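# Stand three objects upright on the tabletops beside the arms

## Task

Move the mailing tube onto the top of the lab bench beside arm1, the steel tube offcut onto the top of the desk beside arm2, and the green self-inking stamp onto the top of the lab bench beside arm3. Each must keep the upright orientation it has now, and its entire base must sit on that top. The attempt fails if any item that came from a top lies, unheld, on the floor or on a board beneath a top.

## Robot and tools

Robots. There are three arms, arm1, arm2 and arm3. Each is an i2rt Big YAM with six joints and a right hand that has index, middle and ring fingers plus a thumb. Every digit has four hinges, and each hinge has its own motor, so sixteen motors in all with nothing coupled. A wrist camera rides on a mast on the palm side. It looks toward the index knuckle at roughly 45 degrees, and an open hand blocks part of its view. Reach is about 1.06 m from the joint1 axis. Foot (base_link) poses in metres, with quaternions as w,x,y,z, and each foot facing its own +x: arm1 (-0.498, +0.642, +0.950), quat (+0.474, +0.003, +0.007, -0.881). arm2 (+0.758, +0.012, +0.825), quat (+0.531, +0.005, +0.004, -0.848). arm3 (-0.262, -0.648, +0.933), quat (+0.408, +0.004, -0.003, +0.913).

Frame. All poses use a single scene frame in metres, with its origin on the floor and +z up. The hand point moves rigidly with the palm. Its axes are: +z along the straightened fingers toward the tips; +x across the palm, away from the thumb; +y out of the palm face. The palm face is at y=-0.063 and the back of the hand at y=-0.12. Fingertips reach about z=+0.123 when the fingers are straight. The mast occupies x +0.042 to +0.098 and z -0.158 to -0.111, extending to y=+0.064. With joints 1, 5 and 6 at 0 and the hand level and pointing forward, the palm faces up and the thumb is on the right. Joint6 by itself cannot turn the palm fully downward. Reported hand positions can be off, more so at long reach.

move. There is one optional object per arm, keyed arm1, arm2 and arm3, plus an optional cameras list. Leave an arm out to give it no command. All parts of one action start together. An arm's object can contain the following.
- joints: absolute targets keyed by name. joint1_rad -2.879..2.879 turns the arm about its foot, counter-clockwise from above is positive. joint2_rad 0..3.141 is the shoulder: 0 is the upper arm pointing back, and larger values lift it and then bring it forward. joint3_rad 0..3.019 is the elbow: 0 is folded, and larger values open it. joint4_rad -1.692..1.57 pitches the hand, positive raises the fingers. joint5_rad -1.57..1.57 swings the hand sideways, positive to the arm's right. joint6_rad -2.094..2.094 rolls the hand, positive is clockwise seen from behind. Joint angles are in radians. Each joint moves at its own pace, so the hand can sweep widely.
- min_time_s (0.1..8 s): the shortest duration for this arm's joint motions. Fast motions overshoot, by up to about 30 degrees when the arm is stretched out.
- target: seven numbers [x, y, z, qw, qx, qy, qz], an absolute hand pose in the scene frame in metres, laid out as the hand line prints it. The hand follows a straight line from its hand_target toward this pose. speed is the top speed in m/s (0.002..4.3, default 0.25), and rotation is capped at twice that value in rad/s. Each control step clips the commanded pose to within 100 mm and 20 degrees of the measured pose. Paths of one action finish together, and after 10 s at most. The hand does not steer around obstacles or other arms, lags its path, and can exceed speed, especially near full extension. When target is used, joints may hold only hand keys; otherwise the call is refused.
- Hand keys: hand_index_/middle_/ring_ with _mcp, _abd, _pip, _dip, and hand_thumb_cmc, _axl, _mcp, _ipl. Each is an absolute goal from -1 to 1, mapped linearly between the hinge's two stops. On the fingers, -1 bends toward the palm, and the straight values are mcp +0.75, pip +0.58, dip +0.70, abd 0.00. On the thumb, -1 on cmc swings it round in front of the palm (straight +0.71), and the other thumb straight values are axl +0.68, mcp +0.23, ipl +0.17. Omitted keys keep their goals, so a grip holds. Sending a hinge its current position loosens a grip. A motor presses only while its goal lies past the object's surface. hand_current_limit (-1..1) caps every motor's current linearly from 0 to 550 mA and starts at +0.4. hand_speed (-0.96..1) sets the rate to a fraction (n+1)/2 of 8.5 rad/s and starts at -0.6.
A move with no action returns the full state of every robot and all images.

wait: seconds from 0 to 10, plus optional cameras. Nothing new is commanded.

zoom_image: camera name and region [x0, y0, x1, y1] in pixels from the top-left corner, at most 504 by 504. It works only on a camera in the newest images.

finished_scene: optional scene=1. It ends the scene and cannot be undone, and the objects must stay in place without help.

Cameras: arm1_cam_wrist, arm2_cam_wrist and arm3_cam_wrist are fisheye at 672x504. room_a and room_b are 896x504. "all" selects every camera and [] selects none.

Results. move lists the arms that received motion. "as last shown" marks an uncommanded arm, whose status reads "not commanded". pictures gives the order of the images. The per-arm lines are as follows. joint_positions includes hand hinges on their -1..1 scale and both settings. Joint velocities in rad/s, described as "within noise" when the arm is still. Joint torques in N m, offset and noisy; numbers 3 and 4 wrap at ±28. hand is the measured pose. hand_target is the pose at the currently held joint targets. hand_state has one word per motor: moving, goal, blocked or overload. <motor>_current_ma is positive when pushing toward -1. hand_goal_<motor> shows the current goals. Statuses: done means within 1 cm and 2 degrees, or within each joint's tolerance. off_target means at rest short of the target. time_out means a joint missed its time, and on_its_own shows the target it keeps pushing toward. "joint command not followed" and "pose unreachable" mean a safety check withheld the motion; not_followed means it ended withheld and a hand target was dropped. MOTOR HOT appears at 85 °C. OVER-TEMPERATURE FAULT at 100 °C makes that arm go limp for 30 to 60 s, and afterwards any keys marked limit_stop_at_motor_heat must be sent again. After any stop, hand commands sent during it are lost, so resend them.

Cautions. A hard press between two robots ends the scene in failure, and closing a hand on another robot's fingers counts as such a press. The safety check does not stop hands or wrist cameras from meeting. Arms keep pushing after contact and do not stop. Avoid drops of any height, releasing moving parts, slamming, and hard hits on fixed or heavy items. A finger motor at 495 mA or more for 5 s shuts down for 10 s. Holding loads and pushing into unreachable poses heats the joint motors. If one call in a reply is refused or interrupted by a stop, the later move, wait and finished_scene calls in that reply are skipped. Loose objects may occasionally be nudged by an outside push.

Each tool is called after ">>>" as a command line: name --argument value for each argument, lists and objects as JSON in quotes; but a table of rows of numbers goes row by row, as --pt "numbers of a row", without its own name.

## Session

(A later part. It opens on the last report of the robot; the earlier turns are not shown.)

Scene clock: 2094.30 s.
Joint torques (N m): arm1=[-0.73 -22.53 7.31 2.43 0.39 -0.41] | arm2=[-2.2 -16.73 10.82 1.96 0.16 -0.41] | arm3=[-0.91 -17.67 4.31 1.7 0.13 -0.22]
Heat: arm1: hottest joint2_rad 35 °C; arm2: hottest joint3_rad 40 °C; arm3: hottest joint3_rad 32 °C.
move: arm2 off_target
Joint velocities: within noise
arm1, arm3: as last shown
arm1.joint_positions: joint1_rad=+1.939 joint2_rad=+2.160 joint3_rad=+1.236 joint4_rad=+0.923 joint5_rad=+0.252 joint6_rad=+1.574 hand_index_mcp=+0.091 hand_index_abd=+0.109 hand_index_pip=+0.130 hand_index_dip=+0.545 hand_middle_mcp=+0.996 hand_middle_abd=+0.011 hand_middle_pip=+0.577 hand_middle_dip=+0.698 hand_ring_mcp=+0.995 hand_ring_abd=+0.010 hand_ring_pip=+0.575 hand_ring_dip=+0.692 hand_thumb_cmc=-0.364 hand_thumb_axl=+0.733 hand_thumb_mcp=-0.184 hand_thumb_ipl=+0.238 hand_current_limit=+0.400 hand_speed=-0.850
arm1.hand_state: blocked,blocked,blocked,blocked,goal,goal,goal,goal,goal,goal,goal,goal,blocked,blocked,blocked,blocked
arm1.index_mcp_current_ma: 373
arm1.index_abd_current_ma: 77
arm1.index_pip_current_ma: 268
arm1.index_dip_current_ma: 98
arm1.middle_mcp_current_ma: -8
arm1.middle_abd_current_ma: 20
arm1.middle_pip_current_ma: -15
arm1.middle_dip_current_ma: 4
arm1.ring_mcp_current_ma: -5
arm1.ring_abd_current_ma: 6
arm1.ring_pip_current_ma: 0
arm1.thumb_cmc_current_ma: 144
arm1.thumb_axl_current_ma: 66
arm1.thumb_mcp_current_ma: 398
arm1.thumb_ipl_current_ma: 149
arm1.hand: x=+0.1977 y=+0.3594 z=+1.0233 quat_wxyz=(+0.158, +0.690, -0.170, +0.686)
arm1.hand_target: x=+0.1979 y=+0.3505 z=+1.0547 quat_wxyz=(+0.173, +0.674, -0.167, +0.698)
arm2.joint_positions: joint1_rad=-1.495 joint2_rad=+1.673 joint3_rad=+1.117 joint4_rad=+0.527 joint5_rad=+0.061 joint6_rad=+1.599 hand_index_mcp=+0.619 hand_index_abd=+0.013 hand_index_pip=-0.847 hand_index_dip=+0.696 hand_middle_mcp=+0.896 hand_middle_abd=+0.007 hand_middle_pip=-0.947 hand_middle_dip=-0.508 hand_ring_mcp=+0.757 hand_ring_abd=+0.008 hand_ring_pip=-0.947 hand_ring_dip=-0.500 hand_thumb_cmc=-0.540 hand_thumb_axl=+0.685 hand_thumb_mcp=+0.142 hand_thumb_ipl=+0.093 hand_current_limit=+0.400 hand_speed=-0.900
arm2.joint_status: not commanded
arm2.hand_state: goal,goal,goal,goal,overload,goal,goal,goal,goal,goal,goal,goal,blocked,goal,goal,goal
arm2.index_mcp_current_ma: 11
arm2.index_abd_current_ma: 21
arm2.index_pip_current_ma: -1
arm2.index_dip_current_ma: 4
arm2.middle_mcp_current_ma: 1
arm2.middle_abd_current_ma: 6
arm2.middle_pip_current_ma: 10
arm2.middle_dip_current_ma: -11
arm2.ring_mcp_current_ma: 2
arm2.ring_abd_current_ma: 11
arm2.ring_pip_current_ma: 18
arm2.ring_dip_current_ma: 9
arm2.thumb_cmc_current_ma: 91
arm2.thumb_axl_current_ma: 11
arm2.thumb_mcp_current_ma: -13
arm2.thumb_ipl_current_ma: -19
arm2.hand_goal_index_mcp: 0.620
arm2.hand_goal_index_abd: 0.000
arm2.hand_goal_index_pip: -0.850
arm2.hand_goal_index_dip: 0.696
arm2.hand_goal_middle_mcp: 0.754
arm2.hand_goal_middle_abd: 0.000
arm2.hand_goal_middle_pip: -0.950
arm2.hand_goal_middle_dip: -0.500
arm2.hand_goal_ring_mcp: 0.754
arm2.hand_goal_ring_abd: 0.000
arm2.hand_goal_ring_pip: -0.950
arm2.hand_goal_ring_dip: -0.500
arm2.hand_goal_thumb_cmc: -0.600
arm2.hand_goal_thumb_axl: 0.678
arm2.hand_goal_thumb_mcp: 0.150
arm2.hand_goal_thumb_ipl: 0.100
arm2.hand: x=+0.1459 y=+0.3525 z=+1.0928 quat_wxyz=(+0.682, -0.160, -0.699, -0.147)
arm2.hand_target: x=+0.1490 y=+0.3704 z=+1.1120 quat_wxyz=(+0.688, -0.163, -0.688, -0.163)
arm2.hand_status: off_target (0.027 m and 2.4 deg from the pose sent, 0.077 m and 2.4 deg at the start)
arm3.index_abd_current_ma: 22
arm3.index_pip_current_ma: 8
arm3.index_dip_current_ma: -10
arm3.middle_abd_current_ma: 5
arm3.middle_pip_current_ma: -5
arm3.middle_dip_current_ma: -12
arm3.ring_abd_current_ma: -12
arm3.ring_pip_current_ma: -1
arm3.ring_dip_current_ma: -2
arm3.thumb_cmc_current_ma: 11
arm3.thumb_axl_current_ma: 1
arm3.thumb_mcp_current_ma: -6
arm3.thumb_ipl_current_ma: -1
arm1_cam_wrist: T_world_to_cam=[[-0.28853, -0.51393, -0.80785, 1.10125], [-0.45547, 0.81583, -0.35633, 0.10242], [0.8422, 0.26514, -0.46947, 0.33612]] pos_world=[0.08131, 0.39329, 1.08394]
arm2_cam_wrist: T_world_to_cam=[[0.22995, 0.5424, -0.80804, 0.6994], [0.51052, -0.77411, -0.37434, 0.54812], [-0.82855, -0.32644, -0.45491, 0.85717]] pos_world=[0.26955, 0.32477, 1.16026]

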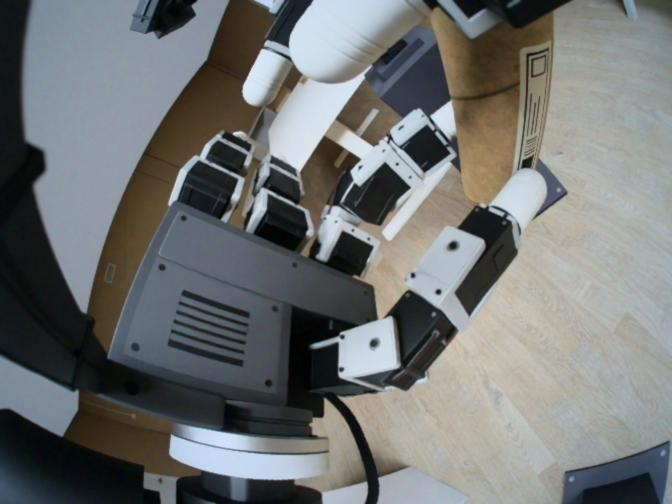

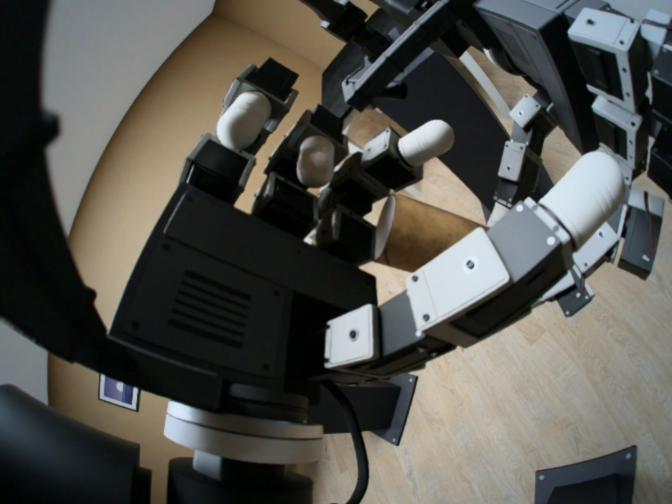

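>>> move --arm1 '{"joints": {"hand_index_mcp": -0.04, "hand_thumb_mcp": -0.26, "hand_index_pip": 0.06, "hand_index_dip": 0.52, "hand_thumb_ipl": 0.22}}' --cameras '["arm1_cam_wrist", "arm2_cam_wrist"]'

Scene clock: 2097.17 s.
Joint torques (N m): arm1=[-0.73 -22.53 7.31 2.41 0.39 -0.41] | arm2=[-2.02 -16.79 10.77 2 0.16 -0.39] | arm3=[-0.91 -17.61 4.29 1.72 0.14 -0.22]
Heat: arm1: hottest joint2_rad 35 °C; arm2: hottest joint3_rad 41 °C; arm3: hottest joint3_rad 32 °C.
move: arm1 off_target
Joint velocities: within noise
arm1.joint_positions: joint1_rad=+1.939 joint2_rad=+2.160 joint3_rad=+1.236 joint4_rad=+0.923 joint5_rad=+0.252 joint6_rad=+1.574 hand_index_mcp=+0.090 hand_index_abd=+0.108 hand_index_pip=+0.134 hand_index_dip=+0.579 hand_middle_mcp=+0.996 hand_middle_abd=+0.011 hand_middle_pip=+0.577 hand_middle_dip=+0.698 hand_ring_mcp=+0.995 hand_ring_abd=+0.010 hand_ring_pip=+0.575 hand_ring_dip=+0.692 hand_thumb_cmc=-0.359 hand_thumb_axl=+0.735 hand_thumb_mcp=-0.202 hand_thumb_ipl=+0.247 hand_current_limit=+0.400 hand_speed=-0.850
arm1.joint_status: hand_index_mcp off_target (ended at +0.090, target -0.040); hand_index_pip off_target (ended at +0.134, target +0.060); hand_index_dip off_target (ended at +0.579, target +0.520); hand_thumb_mcp off_target (ended at -0.202, target -0.260); hand_thumb_ipl off_target (ended at +0.247, target +0.220)
arm1.hand_state: blocked,blocked,blocked,blocked,goal,goal,goal,goal,goal,goal,goal,goal,blocked,blocked,blocked,blocked
arm1.index_mcp_current_ma: 126
arm1.index_abd_current_ma: 75
arm1.index_pip_current_ma: 76
arm1.index_dip_current_ma: 70
arm1.middle_mcp_current_ma: -7
arm1.middle_abd_current_ma: 15
arm1.middle_pip_current_ma: -13
arm1.middle_dip_current_ma: 6
arm1.ring_mcp_current_ma: 8
arm1.ring_abd_current_ma: 11
arm1.ring_pip_current_ma: 4
arm1.ring_dip_current_ma: 2
arm1.thumb_cmc_current_ma: 139
arm1.thumb_axl_current_ma: 74
arm1.thumb_mcp_current_ma: 68
arm1.thumb_ipl_current_ma: 24
arm1.hand_goal_index_mcp: -0.040
arm1.hand_goal_index_abd: 0.000
arm1.hand_goal_index_pip: 0.060
arm1.hand_goal_index_dip: 0.520
arm1.hand_goal_middle_mcp: 1.000
arm1.hand_goal_middle_abd: 0.000
arm1.hand_goal_middle_pip: 0.578
arm1.hand_goal_middle_dip: 0.696
arm1.hand_goal_ring_mcp: 1.000
arm1.hand_goal_ring_abd: 0.000
arm1.hand_goal_ring_pip: 0.578
arm1.hand_goal_ring_dip: 0.696
arm1.hand_goal_thumb_cmc: -0.500
arm1.hand_goal_thumb_axl: 0.678
arm1.hand_goal_thumb_mcp: -0.260
arm1.hand_goal_thumb_ipl: 0.220
arm1.hand: x=+0.1977 y=+0.3594 z=+1.0233 quat_wxyz=(+0.158, +0.690, -0.170, +0.686)
arm1.hand_target: x=+0.1979 y=+0.3505 z=+1.0547 quat_wxyz=(+0.173, +0.674, -0.167, +0.698)
arm1.hand_status: not commanded
arm2, arm3: as last shown
arm2.joint_positions: joint1_rad=-1.499 joint2_rad=+1.673 joint3_rad=+1.117 joint4_rad=+0.527 joint5_rad=+0.061 joint6_rad=+1.599 hand_index_mcp=+0.619 hand_index_abd=+0.013 hand_index_pip=-0.847 hand_index_dip=+0.696 hand_middle_mcp=+0.896 hand_middle_abd=+0.007 hand_middle_pip=-0.947 hand_middle_dip=-0.508 hand_ring_mcp=+0.757 hand_ring_abd=+0.008 hand_ring_pip=-0.947 hand_ring_dip=-0.500 hand_thumb_cmc=-0.540 hand_thumb_axl=+0.685 hand_thumb_mcp=+0.142 hand_thumb_ipl=+0.093 hand_current_limit=+0.400 hand_speed=-0.900
arm2.index_mcp_current_ma: 5
arm2.index_abd_current_ma: 10
arm2.index_pip_current_ma: 3
arm2.index_dip_current_ma: -2
arm2.middle_mcp_current_ma: -2
arm2.middle_abd_current_ma: 8
arm2.middle_pip_current_ma: 13
arm2.middle_dip_current_ma: -5
arm2.ring_mcp_current_ma: -4
arm2.ring_abd_current_ma: 10
arm2.ring_pip_current_ma: 7
arm2.ring_dip_current_ma: -2
arm2.thumb_cmc_current_ma: 85
arm2.thumb_axl_current_ma: 6
arm2.thumb_mcp_current_ma: -27
arm2.thumb_ipl_current_ma: -18
arm2.hand: x=+0.1473 y=+0.3548 z=+1.0928 quat_wxyz=(+0.681, -0.162, -0.698, -0.148)
arm2.hand_target: x=+0.1489 y=+0.3703 z=+1.1120 quat_wxyz=(+0.688, -0.163, -0.688, -0.163)
arm3.index_mcp_current_ma: 8
arm3.index_abd_current_ma: -5
arm3.index_pip_current_ma: -4
arm3.index_dip_current_ma: -9
arm3.middle_abd_current_ma: -10
arm3.middle_dip_current_ma: -3
arm3.ring_mcp_current_ma: 15
arm3.ring_abd_current_ma: -9
arm3.ring_pip_current_ma: -4
arm3.ring_dip_current_ma: 3
arm3.thumb_cmc_current_ma: 12
arm3.thumb_axl_current_ma: 16
arm3.thumb_mcp_current_ma: 1
arm3.thumb_ipl_current_ma: 5
arm1_cam_wrist: T_world_to_cam=[[-0.28853, -0.51393, -0.80785, 1.10125], [-0.45547, 0.81583, -0.35633, 0.10242], [0.8422, 0.26514, -0.46947, 0.33612]] pos_world=[0.08131, 0.39329, 1.08394]
arm2_cam_wrist: T_world_to_cam=[[0.23198, 0.54158, -0.80801, 0.69778], [0.50757, -0.77601, -0.37441, 0.55048], [-0.8298, -0.32326, -0.4549, 0.85808]] pos_world=[0.27076, 0.32665, 1.16026]

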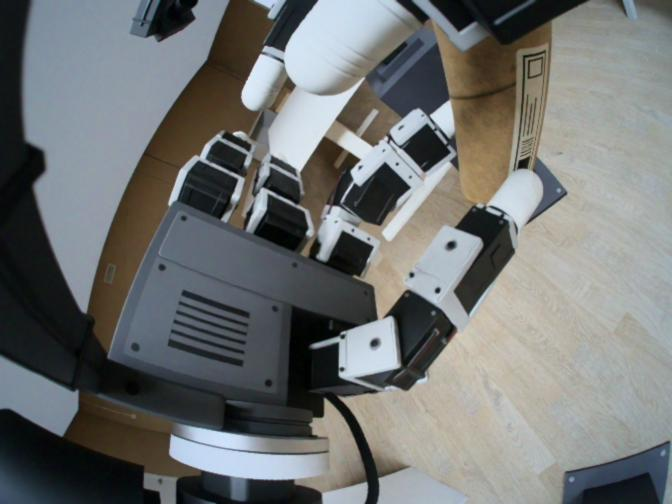

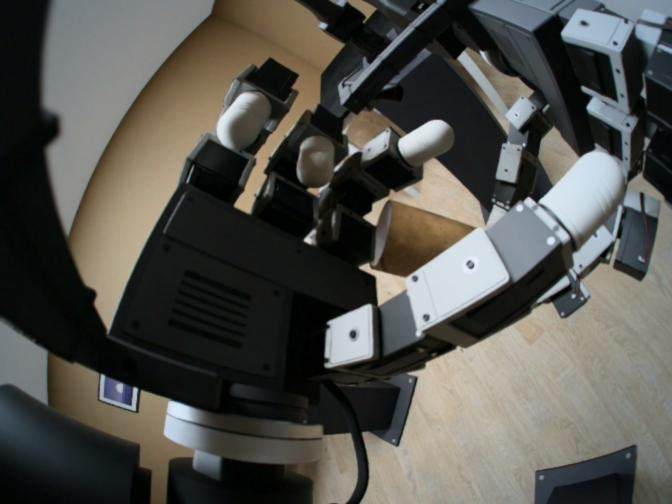

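>>> move --arm2 '{"target": [0.150, 0.382, 1.110, 0.688, -0.163, -0.688, -0.163], "speed": 0.04}' --cameras '["arm1_cam_wrist", "arm2_cam_wrist"]'

Scene clock: 2099.97 s.
Joint torques (N m): arm1=[-0.73 -22.59 7.31 2.41 0.33 -0.41] | arm2=[-1.2 -16.09 11.26 2.14 -0.01 -0.4] | arm3=[-0.85 -17.79 4.26 1.7 0.13 -0.23]
Heat: arm1: hottest joint2_rad 35 °C; arm2: hottest joint3_rad 41 °C; arm3: hottest joint3_rad 32 °C.
move: arm2 off_target
Joint velocities: within noise
arm1, arm3: as last shown
arm1.joint_positions: joint1_rad=+1.939 joint2_rad=+2.160 joint3_rad=+1.236 joint4_rad=+0.923 joint5_rad=+0.254 joint6_rad=+1.574 hand_index_mcp=+0.089 hand_index_abd=+0.108 hand_index_pip=+0.134 hand_index_dip=+0.579 hand_middle_mcp=+0.996 hand_middle_abd=+0.011 hand_middle_pip=+0.577 hand_middle_dip=+0.698 hand_ring_mcp=+0.995 hand_ring_abd=+0.010 hand_ring_pip=+0.575 hand_ring_dip=+0.692 hand_thumb_cmc=-0.356 hand_thumb_axl=+0.736 hand_thumb_mcp=-0.202 hand_thumb_ipl=+0.247 hand_current_limit=+0.400 hand_speed=-0.850
arm1.index_mcp_current_ma: 128
arm1.index_abd_current_ma: 65
arm1.index_pip_current_ma: 73
arm1.index_dip_current_ma: 49
arm1.middle_mcp_current_ma: -4
arm1.middle_abd_current_ma: 23
arm1.middle_pip_current_ma: -25
arm1.middle_dip_current_ma: 3
arm1.ring_mcp_current_ma: 3
arm1.ring_abd_current_ma: 5
arm1.ring_dip_current_ma: 11
arm1.thumb_cmc_current_ma: 147
arm1.thumb_axl_current_ma: 56
arm1.thumb_mcp_current_ma: 81
arm1.thumb_ipl_current_ma: 26
arm1.hand: x=+0.1975 y=+0.3592 z=+1.0233 quat_wxyz=(+0.158, +0.690, -0.171, +0.686)
arm2.joint_positions: joint1_rad=-1.526 joint2_rad=+1.673 joint3_rad=+1.117 joint4_rad=+0.527 joint5_rad=+0.045 joint6_rad=+1.599 hand_index_mcp=+0.619 hand_index_abd=+0.013 hand_index_pip=-0.847 hand_index_dip=+0.696 hand_middle_mcp=+0.896 hand_middle_abd=+0.007 hand_middle_pip=-0.947 hand_middle_dip=-0.508 hand_ring_mcp=+0.757 hand_ring_abd=+0.008 hand_ring_pip=-0.947 hand_ring_dip=-0.500 hand_thumb_cmc=-0.540 hand_thumb_axl=+0.685 hand_thumb_mcp=+0.142 hand_thumb_ipl=+0.093 hand_current_limit=+0.400 hand_speed=-0.900
arm2.joint_status: not commanded
arm2.hand_state: goal,goal,goal,goal,overload,goal,goal,goal,goal,goal,goal,goal,blocked,goal,goal,goal
arm2.index_mcp_current_ma: 6
arm2.index_abd_current_ma: 4
arm2.index_pip_current_ma: 10
arm2.index_dip_current_ma: 2
arm2.middle_mcp_current_ma: -3
arm2.middle_abd_current_ma: 7
arm2.middle_pip_current_ma: 12
arm2.middle_dip_current_ma: -19
arm2.ring_mcp_current_ma: 10
arm2.ring_abd_current_ma: 11
arm2.ring_pip_current_ma: 12
arm2.ring_dip_current_ma: 12
arm2.thumb_cmc_current_ma: 89
arm2.thumb_axl_current_ma: 1
arm2.thumb_mcp_current_ma: -15
arm2.thumb_ipl_current_ma: -19
arm2.hand_goal_index_mcp: 0.620
arm2.hand_goal_index_abd: 0.000
arm2.hand_goal_index_pip: -0.850
arm2.hand_goal_index_dip: 0.696
arm2.hand_goal_middle_mcp: 0.754
arm2.hand_goal_middle_abd: 0.000
arm2.hand_goal_middle_pip: -0.950
arm2.hand_goal_middle_dip: -0.500
arm2.hand_goal_ring_mcp: 0.754
arm2.hand_goal_ring_abd: 0.000
arm2.hand_goal_ring_pip: -0.950
arm2.hand_goal_ring_dip: -0.500
arm2.hand_goal_thumb_cmc: -0.600
arm2.hand_goal_thumb_axl: 0.678
arm2.hand_goal_thumb_mcp: 0.150
arm2.hand_goal_thumb_ipl: 0.100
arm2.hand: x=+0.1544 y=+0.3694 z=+1.0930 quat_wxyz=(+0.681, -0.166, -0.697, -0.152)
arm2.hand_target: x=+0.1510 y=+0.3816 z=+1.1101 quat_wxyz=(+0.688, -0.163, -0.688, -0.163)
arm2.hand_status: off_target (0.022 m and 1.9 deg from the pose sent, 0.032 m and 2.2 deg at the start)
arm3.index_mcp_current_ma: -3
arm3.index_pip_current_ma: -15
arm3.index_dip_current_ma: 3
arm3.middle_mcp_current_ma: -5
arm3.middle_abd_current_ma: 4
arm3.middle_pip_current_ma: -16
arm3.middle_dip_current_ma: -6
arm3.ring_mcp_current_ma: 14
arm3.ring_abd_current_ma: 4
arm3.ring_pip_current_ma: -9
arm3.ring_dip_current_ma: -4
arm3.thumb_cmc_current_ma: 7
arm3.thumb_axl_current_ma: 6
arm3.thumb_mcp_current_ma: -5
arm3.thumb_ipl_current_ma: 20
arm1_cam_wrist: T_world_to_cam=[[-0.28934, -0.51348, -0.80785, 1.10107], [-0.45421, 0.81653, -0.35632, 0.10195], [0.8426, 0.26384, -0.46948, 0.33678]] pos_world=[0.08111, 0.39328, 1.08394]
arm2_cam_wrist: T_world_to_cam=[[0.23754, 0.53872, -0.8083, 0.68892], [0.49913, -0.78156, -0.37422, 0.56133], [-0.83333, -0.31456, -0.45454, 0.86581]] pos_world=[0.27769, 0.33992, 1.16046]

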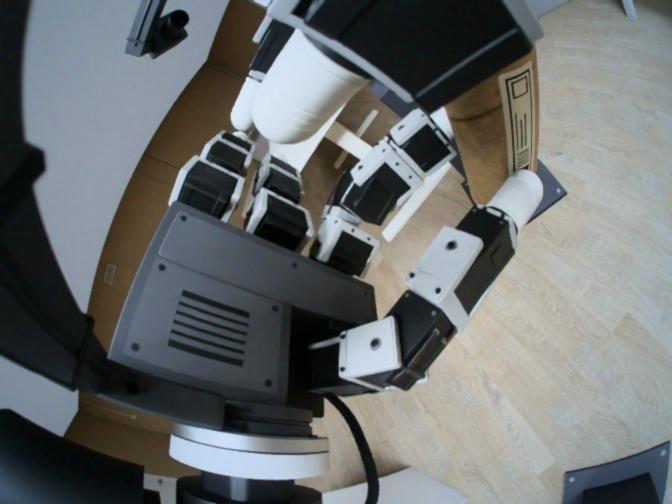

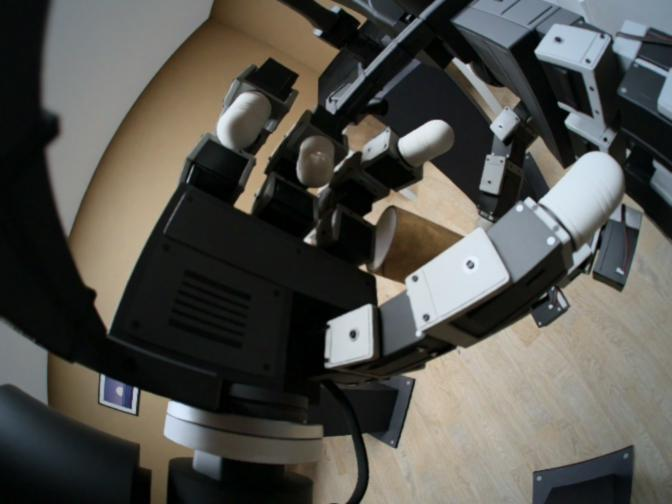

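>>> zoom_image --camera "arm2_cam_wrist" --region '[310, 80, 640, 340]'

>>> zoom_image --camera "arm1_cam_wrist" --region '[380, 0, 672, 272]'

Scaled by 1.527 from the camera's image (finer frame: 960x720).

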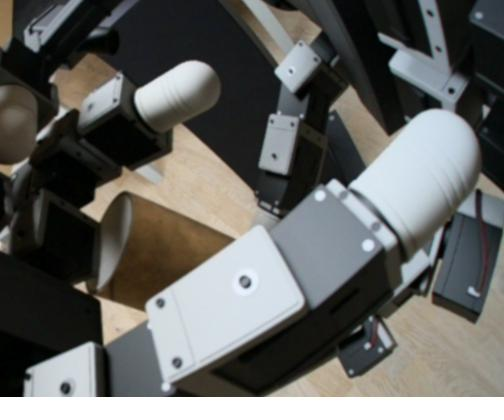

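Scaled by 1.726 from the camera's image (finer frame: 960x720).

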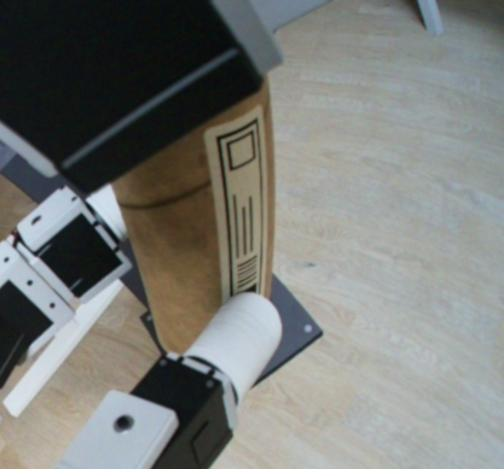

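>>> move --arm2 '{"joints": {"hand_speed": -0.8, "hand_thumb_mcp": 0.6, "hand_thumb_ipl": 0.5}}'

>>> move --arm2 '{"target": [0.160, 0.400, 1.110, 0.688, -0.163, -0.688, -0.163], "speed": 0.04}' --cameras '["arm1_cam_wrist", "arm2_cam_wrist"]'

>>> zoom_image --camera "arm2_cam_wrist" --region '[310, 80, 640, 340]'

>>> zoom_image --camera "arm1_cam_wrist" --region '[380, 0, 672, 272]'

Scene clock: 2118.03 s.
Joint torques (N m): arm1=[-0.73 -22.59 7.31 2.43 0.33 -0.41] | arm2=[-1.2 -16.21 11.23 2.14 0 -0.4] | arm3=[-0.85 -17.73 4.29 1.68 0.14 -0.22]
Heat: arm1: hottest joint2_rad 35 °C; arm2: hottest joint3_rad 41 °C; arm3: hottest joint3_rad 32 °C.
move: arm2 done
Joint velocities: within noise
arm1, arm3: as last shown
arm1.index_mcp_current_ma: 126
arm1.index_abd_current_ma: 83
arm1.index_pip_current_ma: 74
arm1.index_dip_current_ma: 47
arm1.middle_mcp_current_ma: -10
arm1.middle_abd_current_ma: 19
arm1.middle_pip_current_ma: -2
arm1.middle_dip_current_ma: 4
arm1.ring_mcp_current_ma: 5
arm1.ring_abd_current_ma: 8
arm1.ring_pip_current_ma: -3
arm1.ring_dip_current_ma: -7
arm1.thumb_cmc_current_ma: 160
arm1.thumb_axl_current_ma: 68
arm1.thumb_mcp_current_ma: 80
arm1.thumb_ipl_current_ma: 24
arm2.joint_positions: joint1_rad=-1.526 joint2_rad=+1.673 joint3_rad=+1.117 joint4_rad=+0.527 joint5_rad=+0.045 joint6_rad=+1.599 hand_index_mcp=+0.619 hand_index_abd=+0.013 hand_index_pip=-0.847 hand_index_dip=+0.696 hand_middle_mcp=+0.896 hand_middle_abd=+0.007 hand_middle_pip=-0.947 hand_middle_dip=-0.508 hand_ring_mcp=+0.757 hand_ring_abd=+0.008 hand_ring_pip=-0.947 hand_ring_dip=-0.500 hand_thumb_cmc=-0.540 hand_thumb_axl=+0.677 hand_thumb_mcp=+0.594 hand_thumb_ipl=+0.494 hand_current_limit=+0.400 hand_speed=-0.800
arm2.joint_status: all done
arm2.hand_state: goal,goal,goal,goal,overload,goal,goal,goal,goal,goal,goal,goal,blocked,goal,goal,goal
arm2.index_mcp_current_ma: 7
arm2.index_abd_current_ma: 8
arm2.index_pip_current_ma: -3
arm2.index_dip_current_ma: -3
arm2.middle_mcp_current_ma: -1
arm2.middle_abd_current_ma: 4
arm2.middle_pip_current_ma: 15
arm2.middle_dip_current_ma: -10
arm2.ring_mcp_current_ma: 10
arm2.ring_abd_current_ma: 12
arm2.ring_pip_current_ma: 12
arm2.ring_dip_current_ma: 7
arm2.thumb_cmc_current_ma: 90
arm2.thumb_axl_current_ma: -14
arm2.thumb_mcp_current_ma: -19
arm2.thumb_ipl_current_ma: -12
arm2.hand_goal_index_mcp: 0.620
arm2.hand_goal_index_abd: 0.000
arm2.hand_goal_index_pip: -0.850
arm2.hand_goal_index_dip: 0.696
arm2.hand_goal_middle_mcp: 0.754
arm2.hand_goal_middle_abd: 0.000
arm2.hand_goal_middle_pip: -0.950
arm2.hand_goal_middle_dip: -0.500
arm2.hand_goal_ring_mcp: 0.754
arm2.hand_goal_ring_abd: 0.000
arm2.hand_goal_ring_pip: -0.950
arm2.hand_goal_ring_dip: -0.500
arm2.hand_goal_thumb_cmc: -0.600
arm2.hand_goal_thumb_axl: 0.678
arm2.hand_goal_thumb_mcp: 0.600
arm2.hand_goal_thumb_ipl: 0.500
arm2.hand: x=+0.1544 y=+0.3694 z=+1.0930 quat_wxyz=(+0.681, -0.166, -0.697, -0.152)
arm2.hand_target: x=+0.1510 y=+0.3816 z=+1.1101 quat_wxyz=(+0.688, -0.163, -0.688, -0.163)
arm2.hand_status: not commanded
arm3.index_mcp_current_ma: -16
arm3.index_abd_current_ma: -4
arm3.index_pip_current_ma: -7
arm3.index_dip_current_ma: -6
arm3.middle_mcp_current_ma: 7
arm3.middle_abd_current_ma: 2
arm3.middle_pip_current_ma: 2
arm3.ring_mcp_current_ma: 2
arm3.ring_abd_current_ma: -11
arm3.ring_pip_current_ma: -4
arm3.ring_dip_current_ma: -6
arm3.thumb_cmc_current_ma: 20
arm3.thumb_axl_current_ma: 4
arm3.thumb_mcp_current_ma: 8
arm3.thumb_ipl_current_ma: 5
pictures: none

Scene clock: 2119.03 s.
Joint torques (N m): arm1=[-0.44 -22.53 7.31 2.43 0.26 -0.4] | arm2=[-1.08 -16.03 10.92 2.21 -0.07 -0.39] | arm3=[-0.85 -17.61 4.33 1.7 0.14 -0.22]
Heat: arm1: hottest joint2_rad 35 °C; arm2: hottest joint3_rad 41 °C; arm3: hottest joint3_rad 32 °C.
move: arm2 off_target
Joint velocities: within noise
arm1: as last shown
arm1.joint_positions: joint1_rad=+1.937 joint2_rad=+2.160 joint3_rad=+1.236 joint4_rad=+0.923 joint5_rad=+0.256 joint6_rad=+1.573 hand_index_mcp=+0.089 hand_index_abd=+0.108 hand_index_pip=+0.134 hand_index_dip=+0.578 hand_middle_mcp=+0.996 hand_middle_abd=+0.011 hand_middle_pip=+0.577 hand_middle_dip=+0.698 hand_ring_mcp=+0.995 hand_ring_abd=+0.010 hand_ring_pip=+0.575 hand_ring_dip=+0.692 hand_thumb_cmc=-0.356 hand_thumb_axl=+0.736 hand_thumb_mcp=-0.202 hand_thumb_ipl=+0.247 hand_current_limit=+0.400 hand_speed=-0.850
arm1.index_mcp_current_ma: 120
arm1.index_abd_current_ma: 69
arm1.index_dip_current_ma: 41
arm1.middle_mcp_current_ma: -6
arm1.middle_abd_current_ma: 9
arm1.middle_pip_current_ma: -11
arm1.middle_dip_current_ma: -4
arm1.ring_mcp_current_ma: 13
arm1.ring_abd_current_ma: 17
arm1.ring_pip_current_ma: -11
arm1.ring_dip_current_ma: 2
arm1.thumb_cmc_current_ma: 137
arm1.thumb_axl_current_ma: 74
arm1.thumb_mcp_current_ma: 75
arm1.thumb_ipl_current_ma: 29
arm1.hand: x=+0.1968 y=+0.3579 z=+1.0234 quat_wxyz=(+0.160, +0.690, -0.171, +0.685)
arm1.hand_target: x=+0.1979 y=+0.3506 z=+1.0547 quat_wxyz=(+0.173, +0.674, -0.167, +0.698)
arm2.joint_positions: joint1_rad=-1.569 joint2_rad=+1.673 joint3_rad=+1.117 joint4_rad=+0.527 joint5_rad=+0.008 joint6_rad=+1.599 hand_index_mcp=+0.619 hand_index_abd=+0.013 hand_index_pip=-0.847 hand_index_dip=+0.696 hand_middle_mcp=+0.896 hand_middle_abd=+0.007 hand_middle_pip=-0.947 hand_middle_dip=-0.508 hand_ring_mcp=+0.757 hand_ring_abd=+0.008 hand_ring_pip=-0.947 hand_ring_dip=-0.500 hand_thumb_cmc=-0.540 hand_thumb_axl=+0.677 hand_thumb_mcp=+0.594 hand_thumb_ipl=+0.494 hand_current_limit=+0.400 hand_speed=-0.800
arm2.joint_status: not commanded
arm2.hand_state: goal,goal,goal,goal,overload,goal,goal,goal,goal,goal,goal,goal,blocked,goal,goal,goal
arm2.index_mcp_current_ma: 2
arm2.index_abd_current_ma: 8
arm2.index_pip_current_ma: 2
arm2.index_dip_current_ma: -1
arm2.middle_mcp_current_ma: 0
arm2.middle_abd_current_ma: 0
arm2.middle_pip_current_ma: 15
arm2.middle_dip_current_ma: -14
arm2.ring_mcp_current_ma: 6
arm2.ring_abd_current_ma: 13
arm2.ring_pip_current_ma: 0
arm2.ring_dip_current_ma: 2
arm2.thumb_cmc_current_ma: 92
arm2.thumb_axl_current_ma: -22
arm2.thumb_mcp_current_ma: -21
arm2.thumb_ipl_current_ma: -20
arm2.hand_goal_index_mcp: 0.620
arm2.hand_goal_index_abd: 0.000
arm2.hand_goal_index_pip: -0.850
arm2.hand_goal_index_dip: 0.696
arm2.hand_goal_middle_mcp: 0.754
arm2.hand_goal_middle_abd: 0.000
arm2.hand_goal_middle_pip: -0.950
arm2.hand_goal_middle_dip: -0.500
arm2.hand_goal_ring_mcp: 0.754
arm2.hand_goal_ring_abd: 0.000
arm2.hand_goal_ring_pip: -0.950
arm2.hand_goal_ring_dip: -0.500
arm2.hand_goal_thumb_cmc: -0.600
arm2.hand_goal_thumb_axl: 0.678
arm2.hand_goal_thumb_mcp: 0.600
arm2.hand_goal_thumb_ipl: 0.500
arm2.hand: x=+0.1647 y=+0.3905 z=+1.0932 quat_wxyz=(+0.680, -0.168, -0.697, -0.153)
arm2.hand_target: x=+0.1608 y=+0.3995 z=+1.1101 quat_wxyz=(+0.688, -0.163, -0.688, -0.163)
arm2.hand_status: off_target (0.020 m and 1.9 deg from the pose sent, 0.036 m and 1.9 deg at the start)
arm3.joint_positions: joint1_rad=+1.913 joint2_rad=+1.995 joint3_rad=+0.787 joint4_rad=+1.236 joint5_rad=+0.374 joint6_rad=+1.572 hand_index_mcp=+0.400 hand_index_abd=+0.012 hand_index_pip=+0.126 hand_index_dip=+0.566 hand_middle_mcp=+1.000 hand_middle_abd=+0.013 hand_middle_pip=+0.572 hand_middle_dip=+0.687 hand_ring_mcp=+0.997 hand_ring_abd=+0.015 hand_ring_pip=+0.575 hand_ring_dip=+0.689 hand_thumb_cmc=-0.469 hand_thumb_axl=+0.690 hand_thumb_mcp=+0.143 hand_thumb_ipl=+0.237 hand_current_limit=+0.700 hand_speed=-0.700
arm3.joint_status: not commanded
arm3.hand_state: goal,goal,goal,goal,goal,goal,goal,goal,goal,goal,goal,goal,blocked,goal,goal,goal
arm3.index_mcp_current_ma: 10
arm3.index_abd_current_ma: -2
arm3.index_pip_current_ma: 2
arm3.index_dip_current_ma: 0
arm3.middle_mcp_current_ma: -8
arm3.middle_abd_current_ma: -17
arm3.middle_pip_current_ma: -7
arm3.middle_dip_current_ma: 1
arm3.ring_mcp_current_ma: 11
arm3.ring_abd_current_ma: 11
arm3.ring_pip_current_ma: -6
arm3.ring_dip_current_ma: 5
arm3.thumb_cmc_current_ma: 13
arm3.thumb_axl_current_ma: 16
arm3.thumb_mcp_current_ma: -10
arm3.thumb_ipl_current_ma: -4
arm3.hand_goal_index_mcp: 0.400
arm3.hand_goal_index_abd: 0.000
arm3.hand_goal_index_pip: 0.110
arm3.hand_goal_index_dip: 0.550
arm3.hand_goal_middle_mcp: 1.000
arm3.hand_goal_middle_abd: 0.000
arm3.hand_goal_middle_pip: 0.578
arm3.hand_goal_middle_dip: 0.696
arm3.hand_goal_ring_mcp: 1.000
arm3.hand_goal_ring_abd: 0.000
arm3.hand_goal_ring_pip: 0.578
arm3.hand_goal_ring_dip: 0.696
arm3.hand_goal_thumb_cmc: -0.500
arm3.hand_goal_thumb_axl: 0.678
arm3.hand_goal_thumb_mcp: 0.150
arm3.hand_goal_thumb_ipl: 0.226
arm3.hand: x=-0.6649 y=-1.0896 z=+1.0050 quat_wxyz=(-0.672, -0.238, +0.656, -0.245)
arm3.hand_target: x=-0.6641 y=-1.0880 z=+1.0100 quat_wxyz=(-0.673, -0.239, +0.656, -0.244)
arm3.hand_status: not commanded
arm1_cam_wrist: T_world_to_cam=[[-0.29155, -0.51326, -0.80719, 1.09994], [-0.45154, 0.81776, -0.35689, 0.10229], [0.84327, 0.26043, -0.47018, 0.33958]] pos_world=[0.08052, 0.39247, 1.08403]
arm2_cam_wrist: T_world_to_cam=[[0.24021, 0.53661, -0.80892, 0.67627], [0.49447, -0.78475, -0.37373, 0.57426], [-0.83535, -0.31021, -0.45384, 0.87892]] pos_world=[0.2878, 0.36041, 1.16055]

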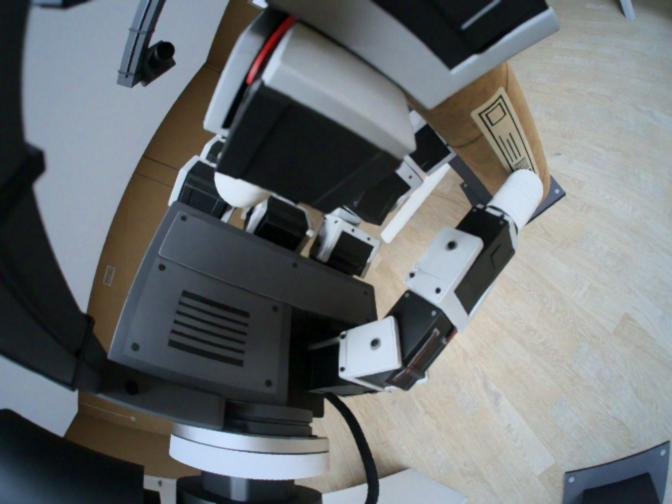

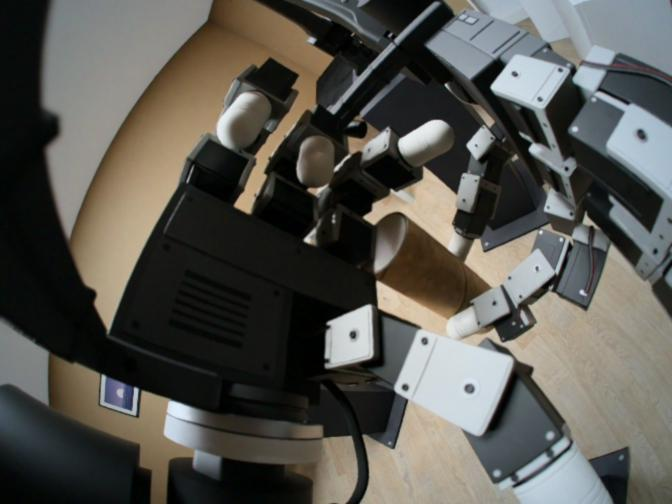

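Scaled by 1.527 from the camera's image (finer frame: 960x720).

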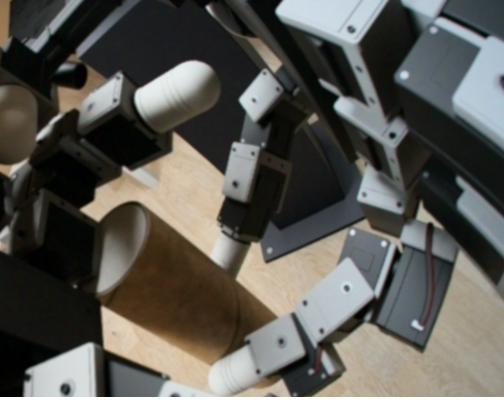

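Scaled by 1.726 from the camera's image (finer frame: 960x720).

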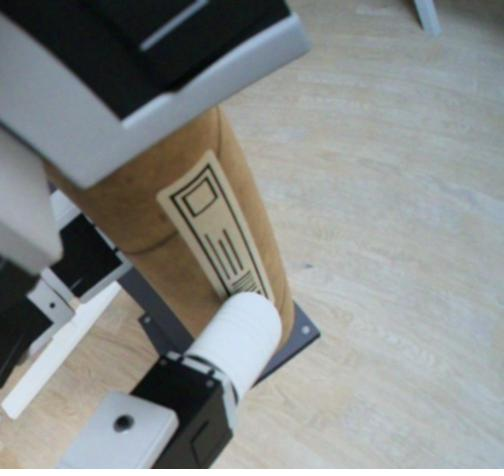

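>>> move --arm2 '{"target": [0.166, 0.412, 1.110, 0.688, -0.163, -0.688, -0.163], "speed": 0.03}'

>>> move --arm1 '{"joints": {"hand_thumb_cmc": -0.5, "hand_index_mcp": -0.34, "hand_thumb_mcp": -0.50, "hand_index_pip": -0.12, "hand_index_dip": 0.46, "hand_thumb_ipl": 0.14}}' --cameras '["arm1_cam_wrist", "arm2_cam_wrist"]'

>>> zoom_image --camera "arm1_cam_wrist" --region '[380, 0, 672, 272]'

Scene clock: 2127.00 s.
Joint torques (N m): arm1=[-0.56 -22.53 7.31 2.43 0.26 -0.38] | arm2=[-1.14 -16.15 10.95 2.25 -0.07 -0.37] | arm3=[-0.85 -17.67 4.27 1.7 0.15 -0.23]
Heat: arm1: hottest joint2_rad 35 °C; arm2: hottest joint3_rad 41 °C; arm3: hottest joint3_rad 32 °C.
move: arm2 off_target
Joint velocities: within noise
arm1, arm3: as last shown
arm1.joint_positions: joint1_rad=+1.937 joint2_rad=+2.160 joint3_rad=+1.236 joint4_rad=+0.923 joint5_rad=+0.256 joint6_rad=+1.571 hand_index_mcp=+0.089 hand_index_abd=+0.108 hand_index_pip=+0.134 hand_index_dip=+0.578 hand_middle_mcp=+0.996 hand_middle_abd=+0.011 hand_middle_pip=+0.577 hand_middle_dip=+0.698 hand_ring_mcp=+0.995 hand_ring_abd=+0.010 hand_ring_pip=+0.575 hand_ring_dip=+0.692 hand_thumb_cmc=-0.356 hand_thumb_axl=+0.736 hand_thumb_mcp=-0.202 hand_thumb_ipl=+0.247 hand_current_limit=+0.400 hand_speed=-0.850
arm1.index_mcp_current_ma: 121
arm1.index_abd_current_ma: 72
arm1.index_pip_current_ma: 80
arm1.index_dip_current_ma: 44
arm1.middle_mcp_current_ma: -10
arm1.middle_abd_current_ma: 24
arm1.middle_pip_current_ma: -1
arm1.middle_dip_current_ma: -7
arm1.ring_mcp_current_ma: 11
arm1.ring_abd_current_ma: 9
arm1.ring_pip_current_ma: -7
arm1.ring_dip_current_ma: 9
arm1.thumb_cmc_current_ma: 155
arm1.thumb_axl_current_ma: 65
arm1.thumb_ipl_current_ma: 25
arm1.hand: x=+0.1967 y=+0.3579 z=+1.0235 quat_wxyz=(+0.160, +0.690, -0.171, +0.685)
arm1.hand_target: x=+0.1980 y=+0.3506 z=+1.0547 quat_wxyz=(+0.173, +0.674, -0.167, +0.698)
arm2.joint_positions: joint1_rad=-1.593 joint2_rad=+1.673 joint3_rad=+1.117 joint4_rad=+0.527 joint5_rad=-0.018 joint6_rad=+1.599 hand_index_mcp=+0.619 hand_index_abd=+0.013 hand_index_pip=-0.847 hand_index_dip=+0.696 hand_middle_mcp=+0.896 hand_middle_abd=+0.007 hand_middle_pip=-0.947 hand_middle_dip=-0.508 hand_ring_mcp=+0.757 hand_ring_abd=+0.008 hand_ring_pip=-0.947 hand_ring_dip=-0.500 hand_thumb_cmc=-0.540 hand_thumb_axl=+0.677 hand_thumb_mcp=+0.594 hand_thumb_ipl=+0.494 hand_current_limit=+0.400 hand_speed=-0.800
arm2.joint_status: not commanded
arm2.hand_state: goal,goal,goal,goal,overload,goal,goal,goal,goal,goal,goal,goal,blocked,goal,goal,goal
arm2.index_mcp_current_ma: 2
arm2.index_abd_current_ma: 14
arm2.index_pip_current_ma: 7
arm2.index_dip_current_ma: 2
arm2.middle_mcp_current_ma: -18
arm2.middle_abd_current_ma: 15
arm2.middle_pip_current_ma: 9
arm2.middle_dip_current_ma: -13
arm2.ring_mcp_current_ma: 5
arm2.ring_abd_current_ma: 11
arm2.ring_pip_current_ma: 9
arm2.ring_dip_current_ma: 8
arm2.thumb_cmc_current_ma: 91
arm2.thumb_axl_current_ma: -13
arm2.thumb_mcp_current_ma: -14
arm2.thumb_ipl_current_ma: -12
arm2.hand_goal_index_mcp: 0.620
arm2.hand_goal_index_abd: 0.000
arm2.hand_goal_index_pip: -0.850
arm2.hand_goal_index_dip: 0.696
arm2.hand_goal_middle_mcp: 0.754
arm2.hand_goal_middle_abd: 0.000
arm2.hand_goal_middle_pip: -0.950
arm2.hand_goal_middle_dip: -0.500
arm2.hand_goal_ring_mcp: 0.754
arm2.hand_goal_ring_abd: 0.000
arm2.hand_goal_ring_pip: -0.950
arm2.hand_goal_ring_dip: -0.500
arm2.hand_goal_thumb_cmc: -0.600
arm2.hand_goal_thumb_axl: 0.678
arm2.hand_goal_thumb_mcp: 0.600
arm2.hand_goal_thumb_ipl: 0.500
arm2.hand: x=+0.1701 y=+0.4017 z=+1.0933 quat_wxyz=(+0.680, -0.168, -0.697, -0.152)
arm2.hand_target: x=+0.1668 y=+0.4115 z=+1.1101 quat_wxyz=(+0.688, -0.163, -0.688, -0.163)
arm2.hand_status: off_target (0.020 m and 1.9 deg from the pose sent, 0.027 m and 1.9 deg at the start)
arm3.index_mcp_current_ma: -4
arm3.index_abd_current_ma: 3
arm3.index_pip_current_ma: -2
arm3.index_dip_current_ma: -7
arm3.middle_mcp_current_ma: 2
arm3.middle_abd_current_ma: -14
arm3.middle_pip_current_ma: -11
arm3.middle_dip_current_ma: -5
arm3.ring_mcp_current_ma: 0
arm3.ring_abd_current_ma: 1
arm3.ring_pip_current_ma: -8
arm3.ring_dip_current_ma: -4
arm3.thumb_cmc_current_ma: 31
arm3.thumb_axl_current_ma: 9
arm3.thumb_mcp_current_ma: 7
arm3.thumb_ipl_current_ma: -8
pictures: none

Scene clock: 2127.90 s.
Joint torques (N m): arm1=[-0.62 -22.53 7.32 2.43 0.26 -0.38] | arm2=[-1.08 -16.26 10.97 2.24 -0.09 -0.37] | arm3=[-0.91 -17.73 4.25 1.73 0.14 -0.22]
Heat: arm1: hottest joint2_rad 35 °C; arm2: hottest joint3_rad 41 °C; arm3: hottest joint3_rad 32 °C.
move: arm1 off_target
Joint velocities: within noise
arm1.joint_positions: joint1_rad=+1.937 joint2_rad=+2.160 joint3_rad=+1.236 joint4_rad=+0.923 joint5_rad=+0.256 joint6_rad=+1.571 hand_index_mcp=+0.093 hand_index_abd=+0.102 hand_index_pip=+0.135 hand_index_dip=+0.569 hand_middle_mcp=+0.996 hand_middle_abd=+0.011 hand_middle_pip=+0.577 hand_middle_dip=+0.698 hand_ring_mcp=+0.995 hand_ring_abd=+0.010 hand_ring_pip=+0.575 hand_ring_dip=+0.692 hand_thumb_cmc=-0.356 hand_thumb_axl=+0.736 hand_thumb_mcp=-0.206 hand_thumb_ipl=+0.242 hand_current_limit=+0.400 hand_speed=-0.850
arm1.joint_status: hand_index_mcp off_target (ended at +0.093, target -0.340); hand_index_pip off_target (ended at +0.135, target -0.120); hand_index_dip off_target (ended at +0.569, target +0.460); hand_thumb_cmc off_target (ended at -0.356, target -0.500); hand_thumb_mcp off_target (ended at -0.206, target -0.500); hand_thumb_ipl off_target (ended at +0.242, target +0.140)
arm1.hand_state: blocked,blocked,blocked,blocked,goal,goal,goal,goal,goal,goal,goal,goal,blocked,blocked,blocked,blocked
arm1.index_mcp_current_ma: 376
arm1.index_abd_current_ma: 68
arm1.index_pip_current_ma: 263
arm1.index_dip_current_ma: 96
arm1.middle_mcp_current_ma: -13
arm1.middle_abd_current_ma: 16
arm1.middle_pip_current_ma: -9
arm1.middle_dip_current_ma: 4
arm1.ring_mcp_current_ma: 7
arm1.ring_abd_current_ma: 10
arm1.ring_pip_current_ma: 13
arm1.ring_dip_current_ma: 5
arm1.thumb_cmc_current_ma: 149
arm1.thumb_axl_current_ma: 70
arm1.thumb_mcp_current_ma: 387
arm1.thumb_ipl_current_ma: 123
arm1.hand_goal_index_mcp: -0.340
arm1.hand_goal_index_abd: 0.000
arm1.hand_goal_index_pip: -0.120
arm1.hand_goal_index_dip: 0.460
arm1.hand_goal_middle_mcp: 1.000
arm1.hand_goal_middle_abd: 0.000
arm1.hand_goal_middle_pip: 0.578
arm1.hand_goal_middle_dip: 0.696
arm1.hand_goal_ring_mcp: 1.000
arm1.hand_goal_ring_abd: 0.000
arm1.hand_goal_ring_pip: 0.578
arm1.hand_goal_ring_dip: 0.696
arm1.hand_goal_thumb_cmc: -0.500
arm1.hand_goal_thumb_axl: 0.678
arm1.hand_goal_thumb_mcp: -0.500
arm1.hand_goal_thumb_ipl: 0.140
arm1.hand: x=+0.1967 y=+0.3579 z=+1.0235 quat_wxyz=(+0.160, +0.690, -0.171, +0.685)
arm1.hand_target: x=+0.1980 y=+0.3506 z=+1.0547 quat_wxyz=(+0.173, +0.674, -0.167, +0.698)
arm1.hand_status: not commanded
arm2, arm3: as last shown
arm2.joint_positions: joint1_rad=-1.593 joint2_rad=+1.673 joint3_rad=+1.117 joint4_rad=+0.527 joint5_rad=-0.018 joint6_rad=+1.598 hand_index_mcp=+0.619 hand_index_abd=+0.013 hand_index_pip=-0.847 hand_index_dip=+0.696 hand_middle_mcp=+0.896 hand_middle_abd=+0.007 hand_middle_pip=-0.947 hand_middle_dip=-0.508 hand_ring_mcp=+0.757 hand_ring_abd=+0.008 hand_ring_pip=-0.947 hand_ring_dip=-0.500 hand_thumb_cmc=-0.540 hand_thumb_axl=+0.677 hand_thumb_mcp=+0.594 hand_thumb_ipl=+0.494 hand_current_limit=+0.400 hand_speed=-0.800
arm2.index_abd_current_ma: 1
arm2.index_pip_current_ma: 2
arm2.index_dip_current_ma: -1
arm2.middle_mcp_current_ma: -3
arm2.middle_abd_current_ma: 11
arm2.middle_pip_current_ma: 17
arm2.middle_dip_current_ma: -15
arm2.ring_mcp_current_ma: -7
arm2.ring_abd_current_ma: 14
arm2.ring_pip_current_ma: 10
arm2.ring_dip_current_ma: -1
arm2.thumb_cmc_current_ma: 96
arm2.thumb_mcp_current_ma: -11
arm2.thumb_ipl_current_ma: -7
arm2.hand: x=+0.1701 y=+0.4017 z=+1.0933 quat_wxyz=(+0.680, -0.168, -0.697, -0.153)
arm3.index_mcp_current_ma: -5
arm3.index_abd_current_ma: 10
arm3.index_pip_current_ma: 10
arm3.index_dip_current_ma: -1
arm3.middle_mcp_current_ma: 6
arm3.middle_abd_current_ma: -6
arm3.middle_pip_current_ma: -17
arm3.middle_dip_current_ma: -3
arm3.ring_mcp_current_ma: 9
arm3.ring_abd_current_ma: -9
arm3.ring_pip_current_ma: -15
arm3.ring_dip_current_ma: -12
arm3.thumb_cmc_current_ma: 12
arm3.thumb_axl_current_ma: 4
arm3.thumb_mcp_current_ma: 10
arm3.thumb_ipl_current_ma: 3
arm1_cam_wrist: T_world_to_cam=[[-0.29219, -0.51465, -0.80607, 1.09961], [-0.45193, 0.81712, -0.35788, 0.10368], [0.84284, 0.25972, -0.47135, 0.34128]] pos_world=[0.08051, 0.39257, 1.08433]
arm2_cam_wrist: T_world_to_cam=[[0.2395, 0.53661, -0.80913, 0.66949], [0.49532, -0.7843, -0.37353, 0.57983], [-0.83504, -0.31132, -0.45363, 0.88719]] pos_world=[0.2933, 0.37171, 1.16075]

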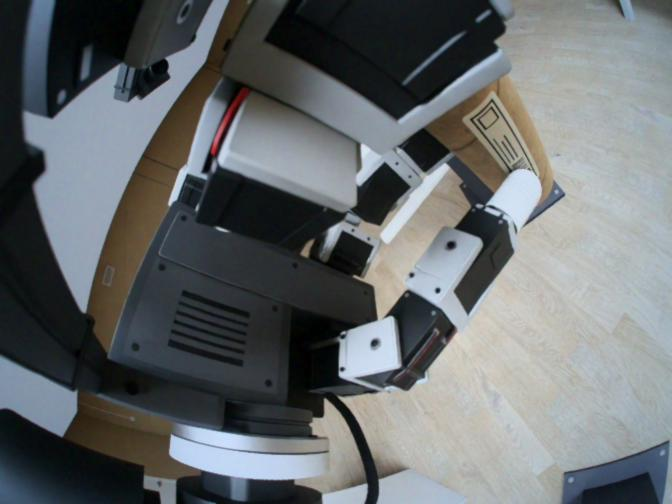

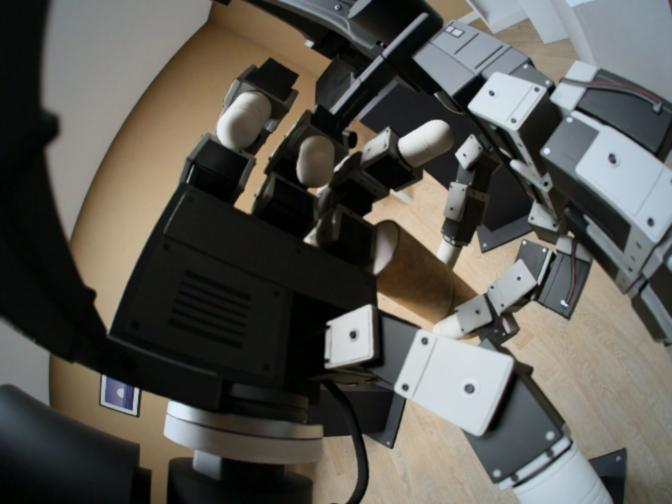

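Scaled by 1.726 from the camera's image (finer frame: 960x720).

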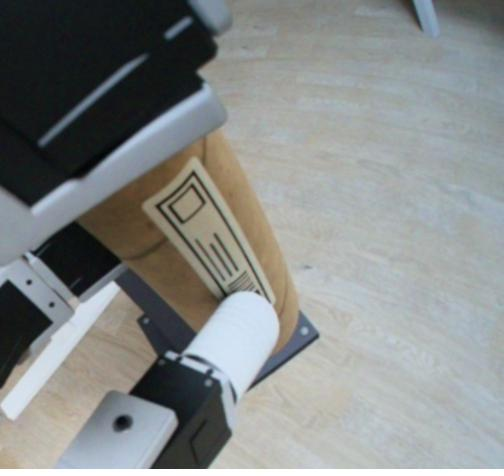

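>>> move --arm2 '{"target": [0.148, 0.378, 1.110, 0.688, -0.163, -0.688, -0.163], "speed": 0.04}' --cameras '["arm1_cam_wrist", "arm2_cam_wrist"]'

>>> zoom_image --camera "arm2_cam_wrist" --region '[310, 80, 640, 340]'

Scene clock: 2133.17 s.
Joint torques (N m): arm1=[-0.56 -22.53 7.31 2.41 0.26 -0.37] | arm2=[0.26 -16.15 11.36 2.09 0.1 -0.37] | arm3=[-0.85 -17.79 4.29 1.65 0.14 -0.23]
Heat: arm1: hottest joint2_rad 35 °C; arm2: hottest joint3_rad 41 °C; arm3: hottest joint3_rad 32 °C.
move: arm2 off_target
Joint velocities: within noise
arm1, arm3: as last shown
arm1.joint_positions: joint1_rad=+1.937 joint2_rad=+2.160 joint3_rad=+1.236 joint4_rad=+0.923 joint5_rad=+0.256 joint6_rad=+1.570 hand_index_mcp=+0.092 hand_index_abd=+0.056 hand_index_pip=+0.135 hand_index_dip=+0.569 hand_middle_mcp=+0.996 hand_middle_abd=+0.011 hand_middle_pip=+0.577 hand_middle_dip=+0.698 hand_ring_mcp=+0.995 hand_ring_abd=+0.010 hand_ring_pip=+0.575 hand_ring_dip=+0.692 hand_thumb_cmc=-0.356 hand_thumb_axl=+0.736 hand_thumb_mcp=-0.217 hand_thumb_ipl=+0.242 hand_current_limit=+0.400 hand_speed=-0.850
arm1.index_mcp_current_ma: 379
arm1.index_abd_current_ma: 41
arm1.index_pip_current_ma: 275
arm1.index_dip_current_ma: 88
arm1.middle_mcp_current_ma: -12
arm1.middle_abd_current_ma: 20
arm1.middle_dip_current_ma: -6
arm1.ring_mcp_current_ma: 5
arm1.ring_pip_current_ma: -1
arm1.ring_dip_current_ma: 7
arm1.thumb_cmc_current_ma: 153
arm1.thumb_axl_current_ma: 75
arm1.thumb_mcp_current_ma: 385
arm1.thumb_ipl_current_ma: 131
arm1.hand: x=+0.1966 y=+0.3576 z=+1.0236 quat_wxyz=(+0.161, +0.690, -0.171, +0.685)
arm1.hand_target: x=+0.1979 y=+0.3506 z=+1.0547 quat_wxyz=(+0.173, +0.674, -0.167, +0.698)
arm2.joint_positions: joint1_rad=-1.539 joint2_rad=+1.673 joint3_rad=+1.117 joint4_rad=+0.527 joint5_rad=+0.050 joint6_rad=+1.598 hand_index_mcp=+0.624 hand_index_abd=+0.013 hand_index_pip=-0.847 hand_index_dip=+0.696 hand_middle_mcp=+0.896 hand_middle_abd=+0.007 hand_middle_pip=-0.947 hand_middle_dip=-0.508 hand_ring_mcp=+0.757 hand_ring_abd=+0.008 hand_ring_pip=-0.947 hand_ring_dip=-0.500 hand_thumb_cmc=-0.540 hand_thumb_axl=+0.677 hand_thumb_mcp=+0.594 hand_thumb_ipl=+0.494 hand_current_limit=+0.400 hand_speed=-0.800
arm2.joint_status: not commanded
arm2.hand_state: goal,goal,goal,goal,overload,goal,goal,goal,goal,goal,goal,goal,blocked,goal,goal,goal
arm2.index_mcp_current_ma: 9
arm2.index_abd_current_ma: 3
arm2.index_pip_current_ma: 10
arm2.index_dip_current_ma: 10
arm2.middle_mcp_current_ma: -11
arm2.middle_abd_current_ma: 11
arm2.middle_pip_current_ma: 14
arm2.middle_dip_current_ma: -8
arm2.ring_mcp_current_ma: 8
arm2.ring_abd_current_ma: 10
arm2.ring_pip_current_ma: -2
arm2.ring_dip_current_ma: 1
arm2.thumb_cmc_current_ma: 89
arm2.thumb_axl_current_ma: -13
arm2.thumb_mcp_current_ma: -21
arm2.thumb_ipl_current_ma: -10
arm2.hand_goal_index_mcp: 0.620
arm2.hand_goal_index_abd: 0.000
arm2.hand_goal_index_pip: -0.850
arm2.hand_goal_index_dip: 0.696
arm2.hand_goal_middle_mcp: 0.754
arm2.hand_goal_middle_abd: 0.000
arm2.hand_goal_middle_pip: -0.950
arm2.hand_goal_middle_dip: -0.500
arm2.hand_goal_ring_mcp: 0.754
arm2.hand_goal_ring_abd: 0.000
arm2.hand_goal_ring_pip: -0.950
arm2.hand_goal_ring_dip: -0.500
arm2.hand_goal_thumb_cmc: -0.600
arm2.hand_goal_thumb_axl: 0.678
arm2.hand_goal_thumb_mcp: 0.600
arm2.hand_goal_thumb_ipl: 0.500
arm2.hand: x=+0.1600 y=+0.3779 z=+1.0932 quat_wxyz=(+0.679, -0.172, -0.696, -0.158)
arm2.hand_target: x=+0.1488 y=+0.3774 z=+1.1101 quat_wxyz=(+0.688, -0.163, -0.688, -0.163)
arm2.hand_status: off_target (0.021 m and 1.8 deg from the pose sent, 0.037 m and 1.9 deg at the start)
arm3.index_mcp_current_ma: 1
arm3.index_abd_current_ma: 11
arm3.index_pip_current_ma: 1
arm3.index_dip_current_ma: -19
arm3.middle_mcp_current_ma: -9
arm3.middle_abd_current_ma: 1
arm3.middle_pip_current_ma: -7
arm3.middle_dip_current_ma: -9
arm3.ring_mcp_current_ma: 8
arm3.ring_abd_current_ma: -2
arm3.ring_pip_current_ma: -6
arm3.ring_dip_current_ma: -8
arm3.thumb_cmc_current_ma: 19
arm3.thumb_axl_current_ma: 16
arm3.thumb_mcp_current_ma: 17
arm3.thumb_ipl_current_ma: -3
arm1_cam_wrist: T_world_to_cam=[[-0.29282, -0.51536, -0.80539, 1.09918], [-0.45182, 0.81692, -0.35846, 0.10458], [0.84268, 0.25893, -0.47206, 0.34248]] pos_world=[0.08051, 0.39236, 1.08443]
arm2_cam_wrist: T_world_to_cam=[[0.24771, 0.53501, -0.80771, 0.6823], [0.48452, -0.79036, -0.37492, 0.57168], [-0.83897, -0.29848, -0.45501, 0.8686]] pos_world=[0.28273, 0.34606, 1.16066]

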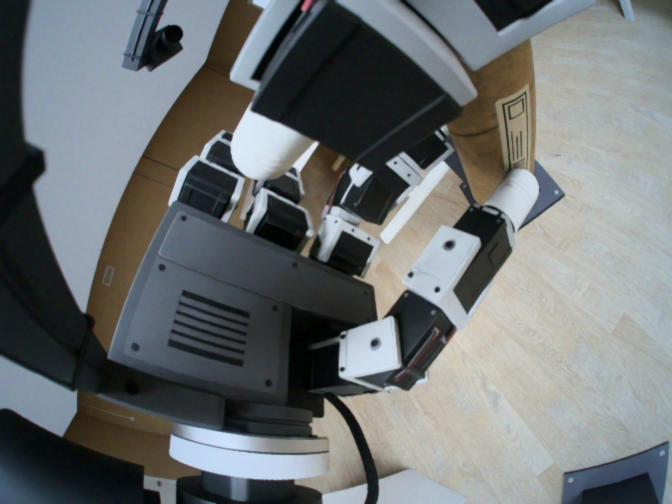

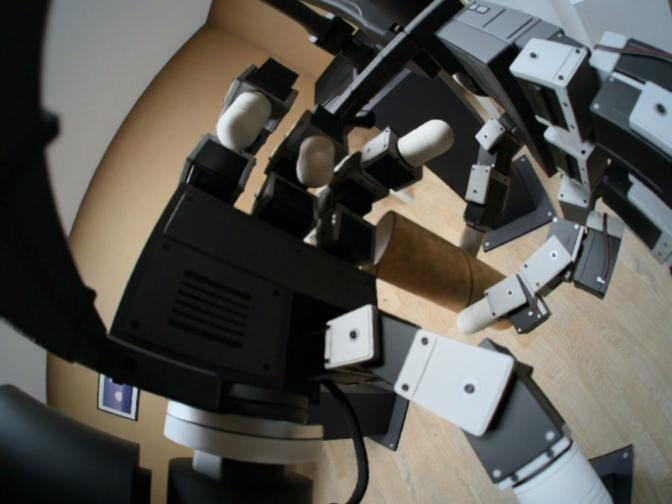

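Scaled by 1.527 from the camera's image (finer frame: 960x720).

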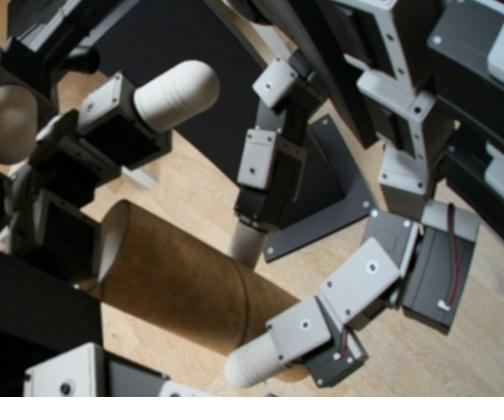

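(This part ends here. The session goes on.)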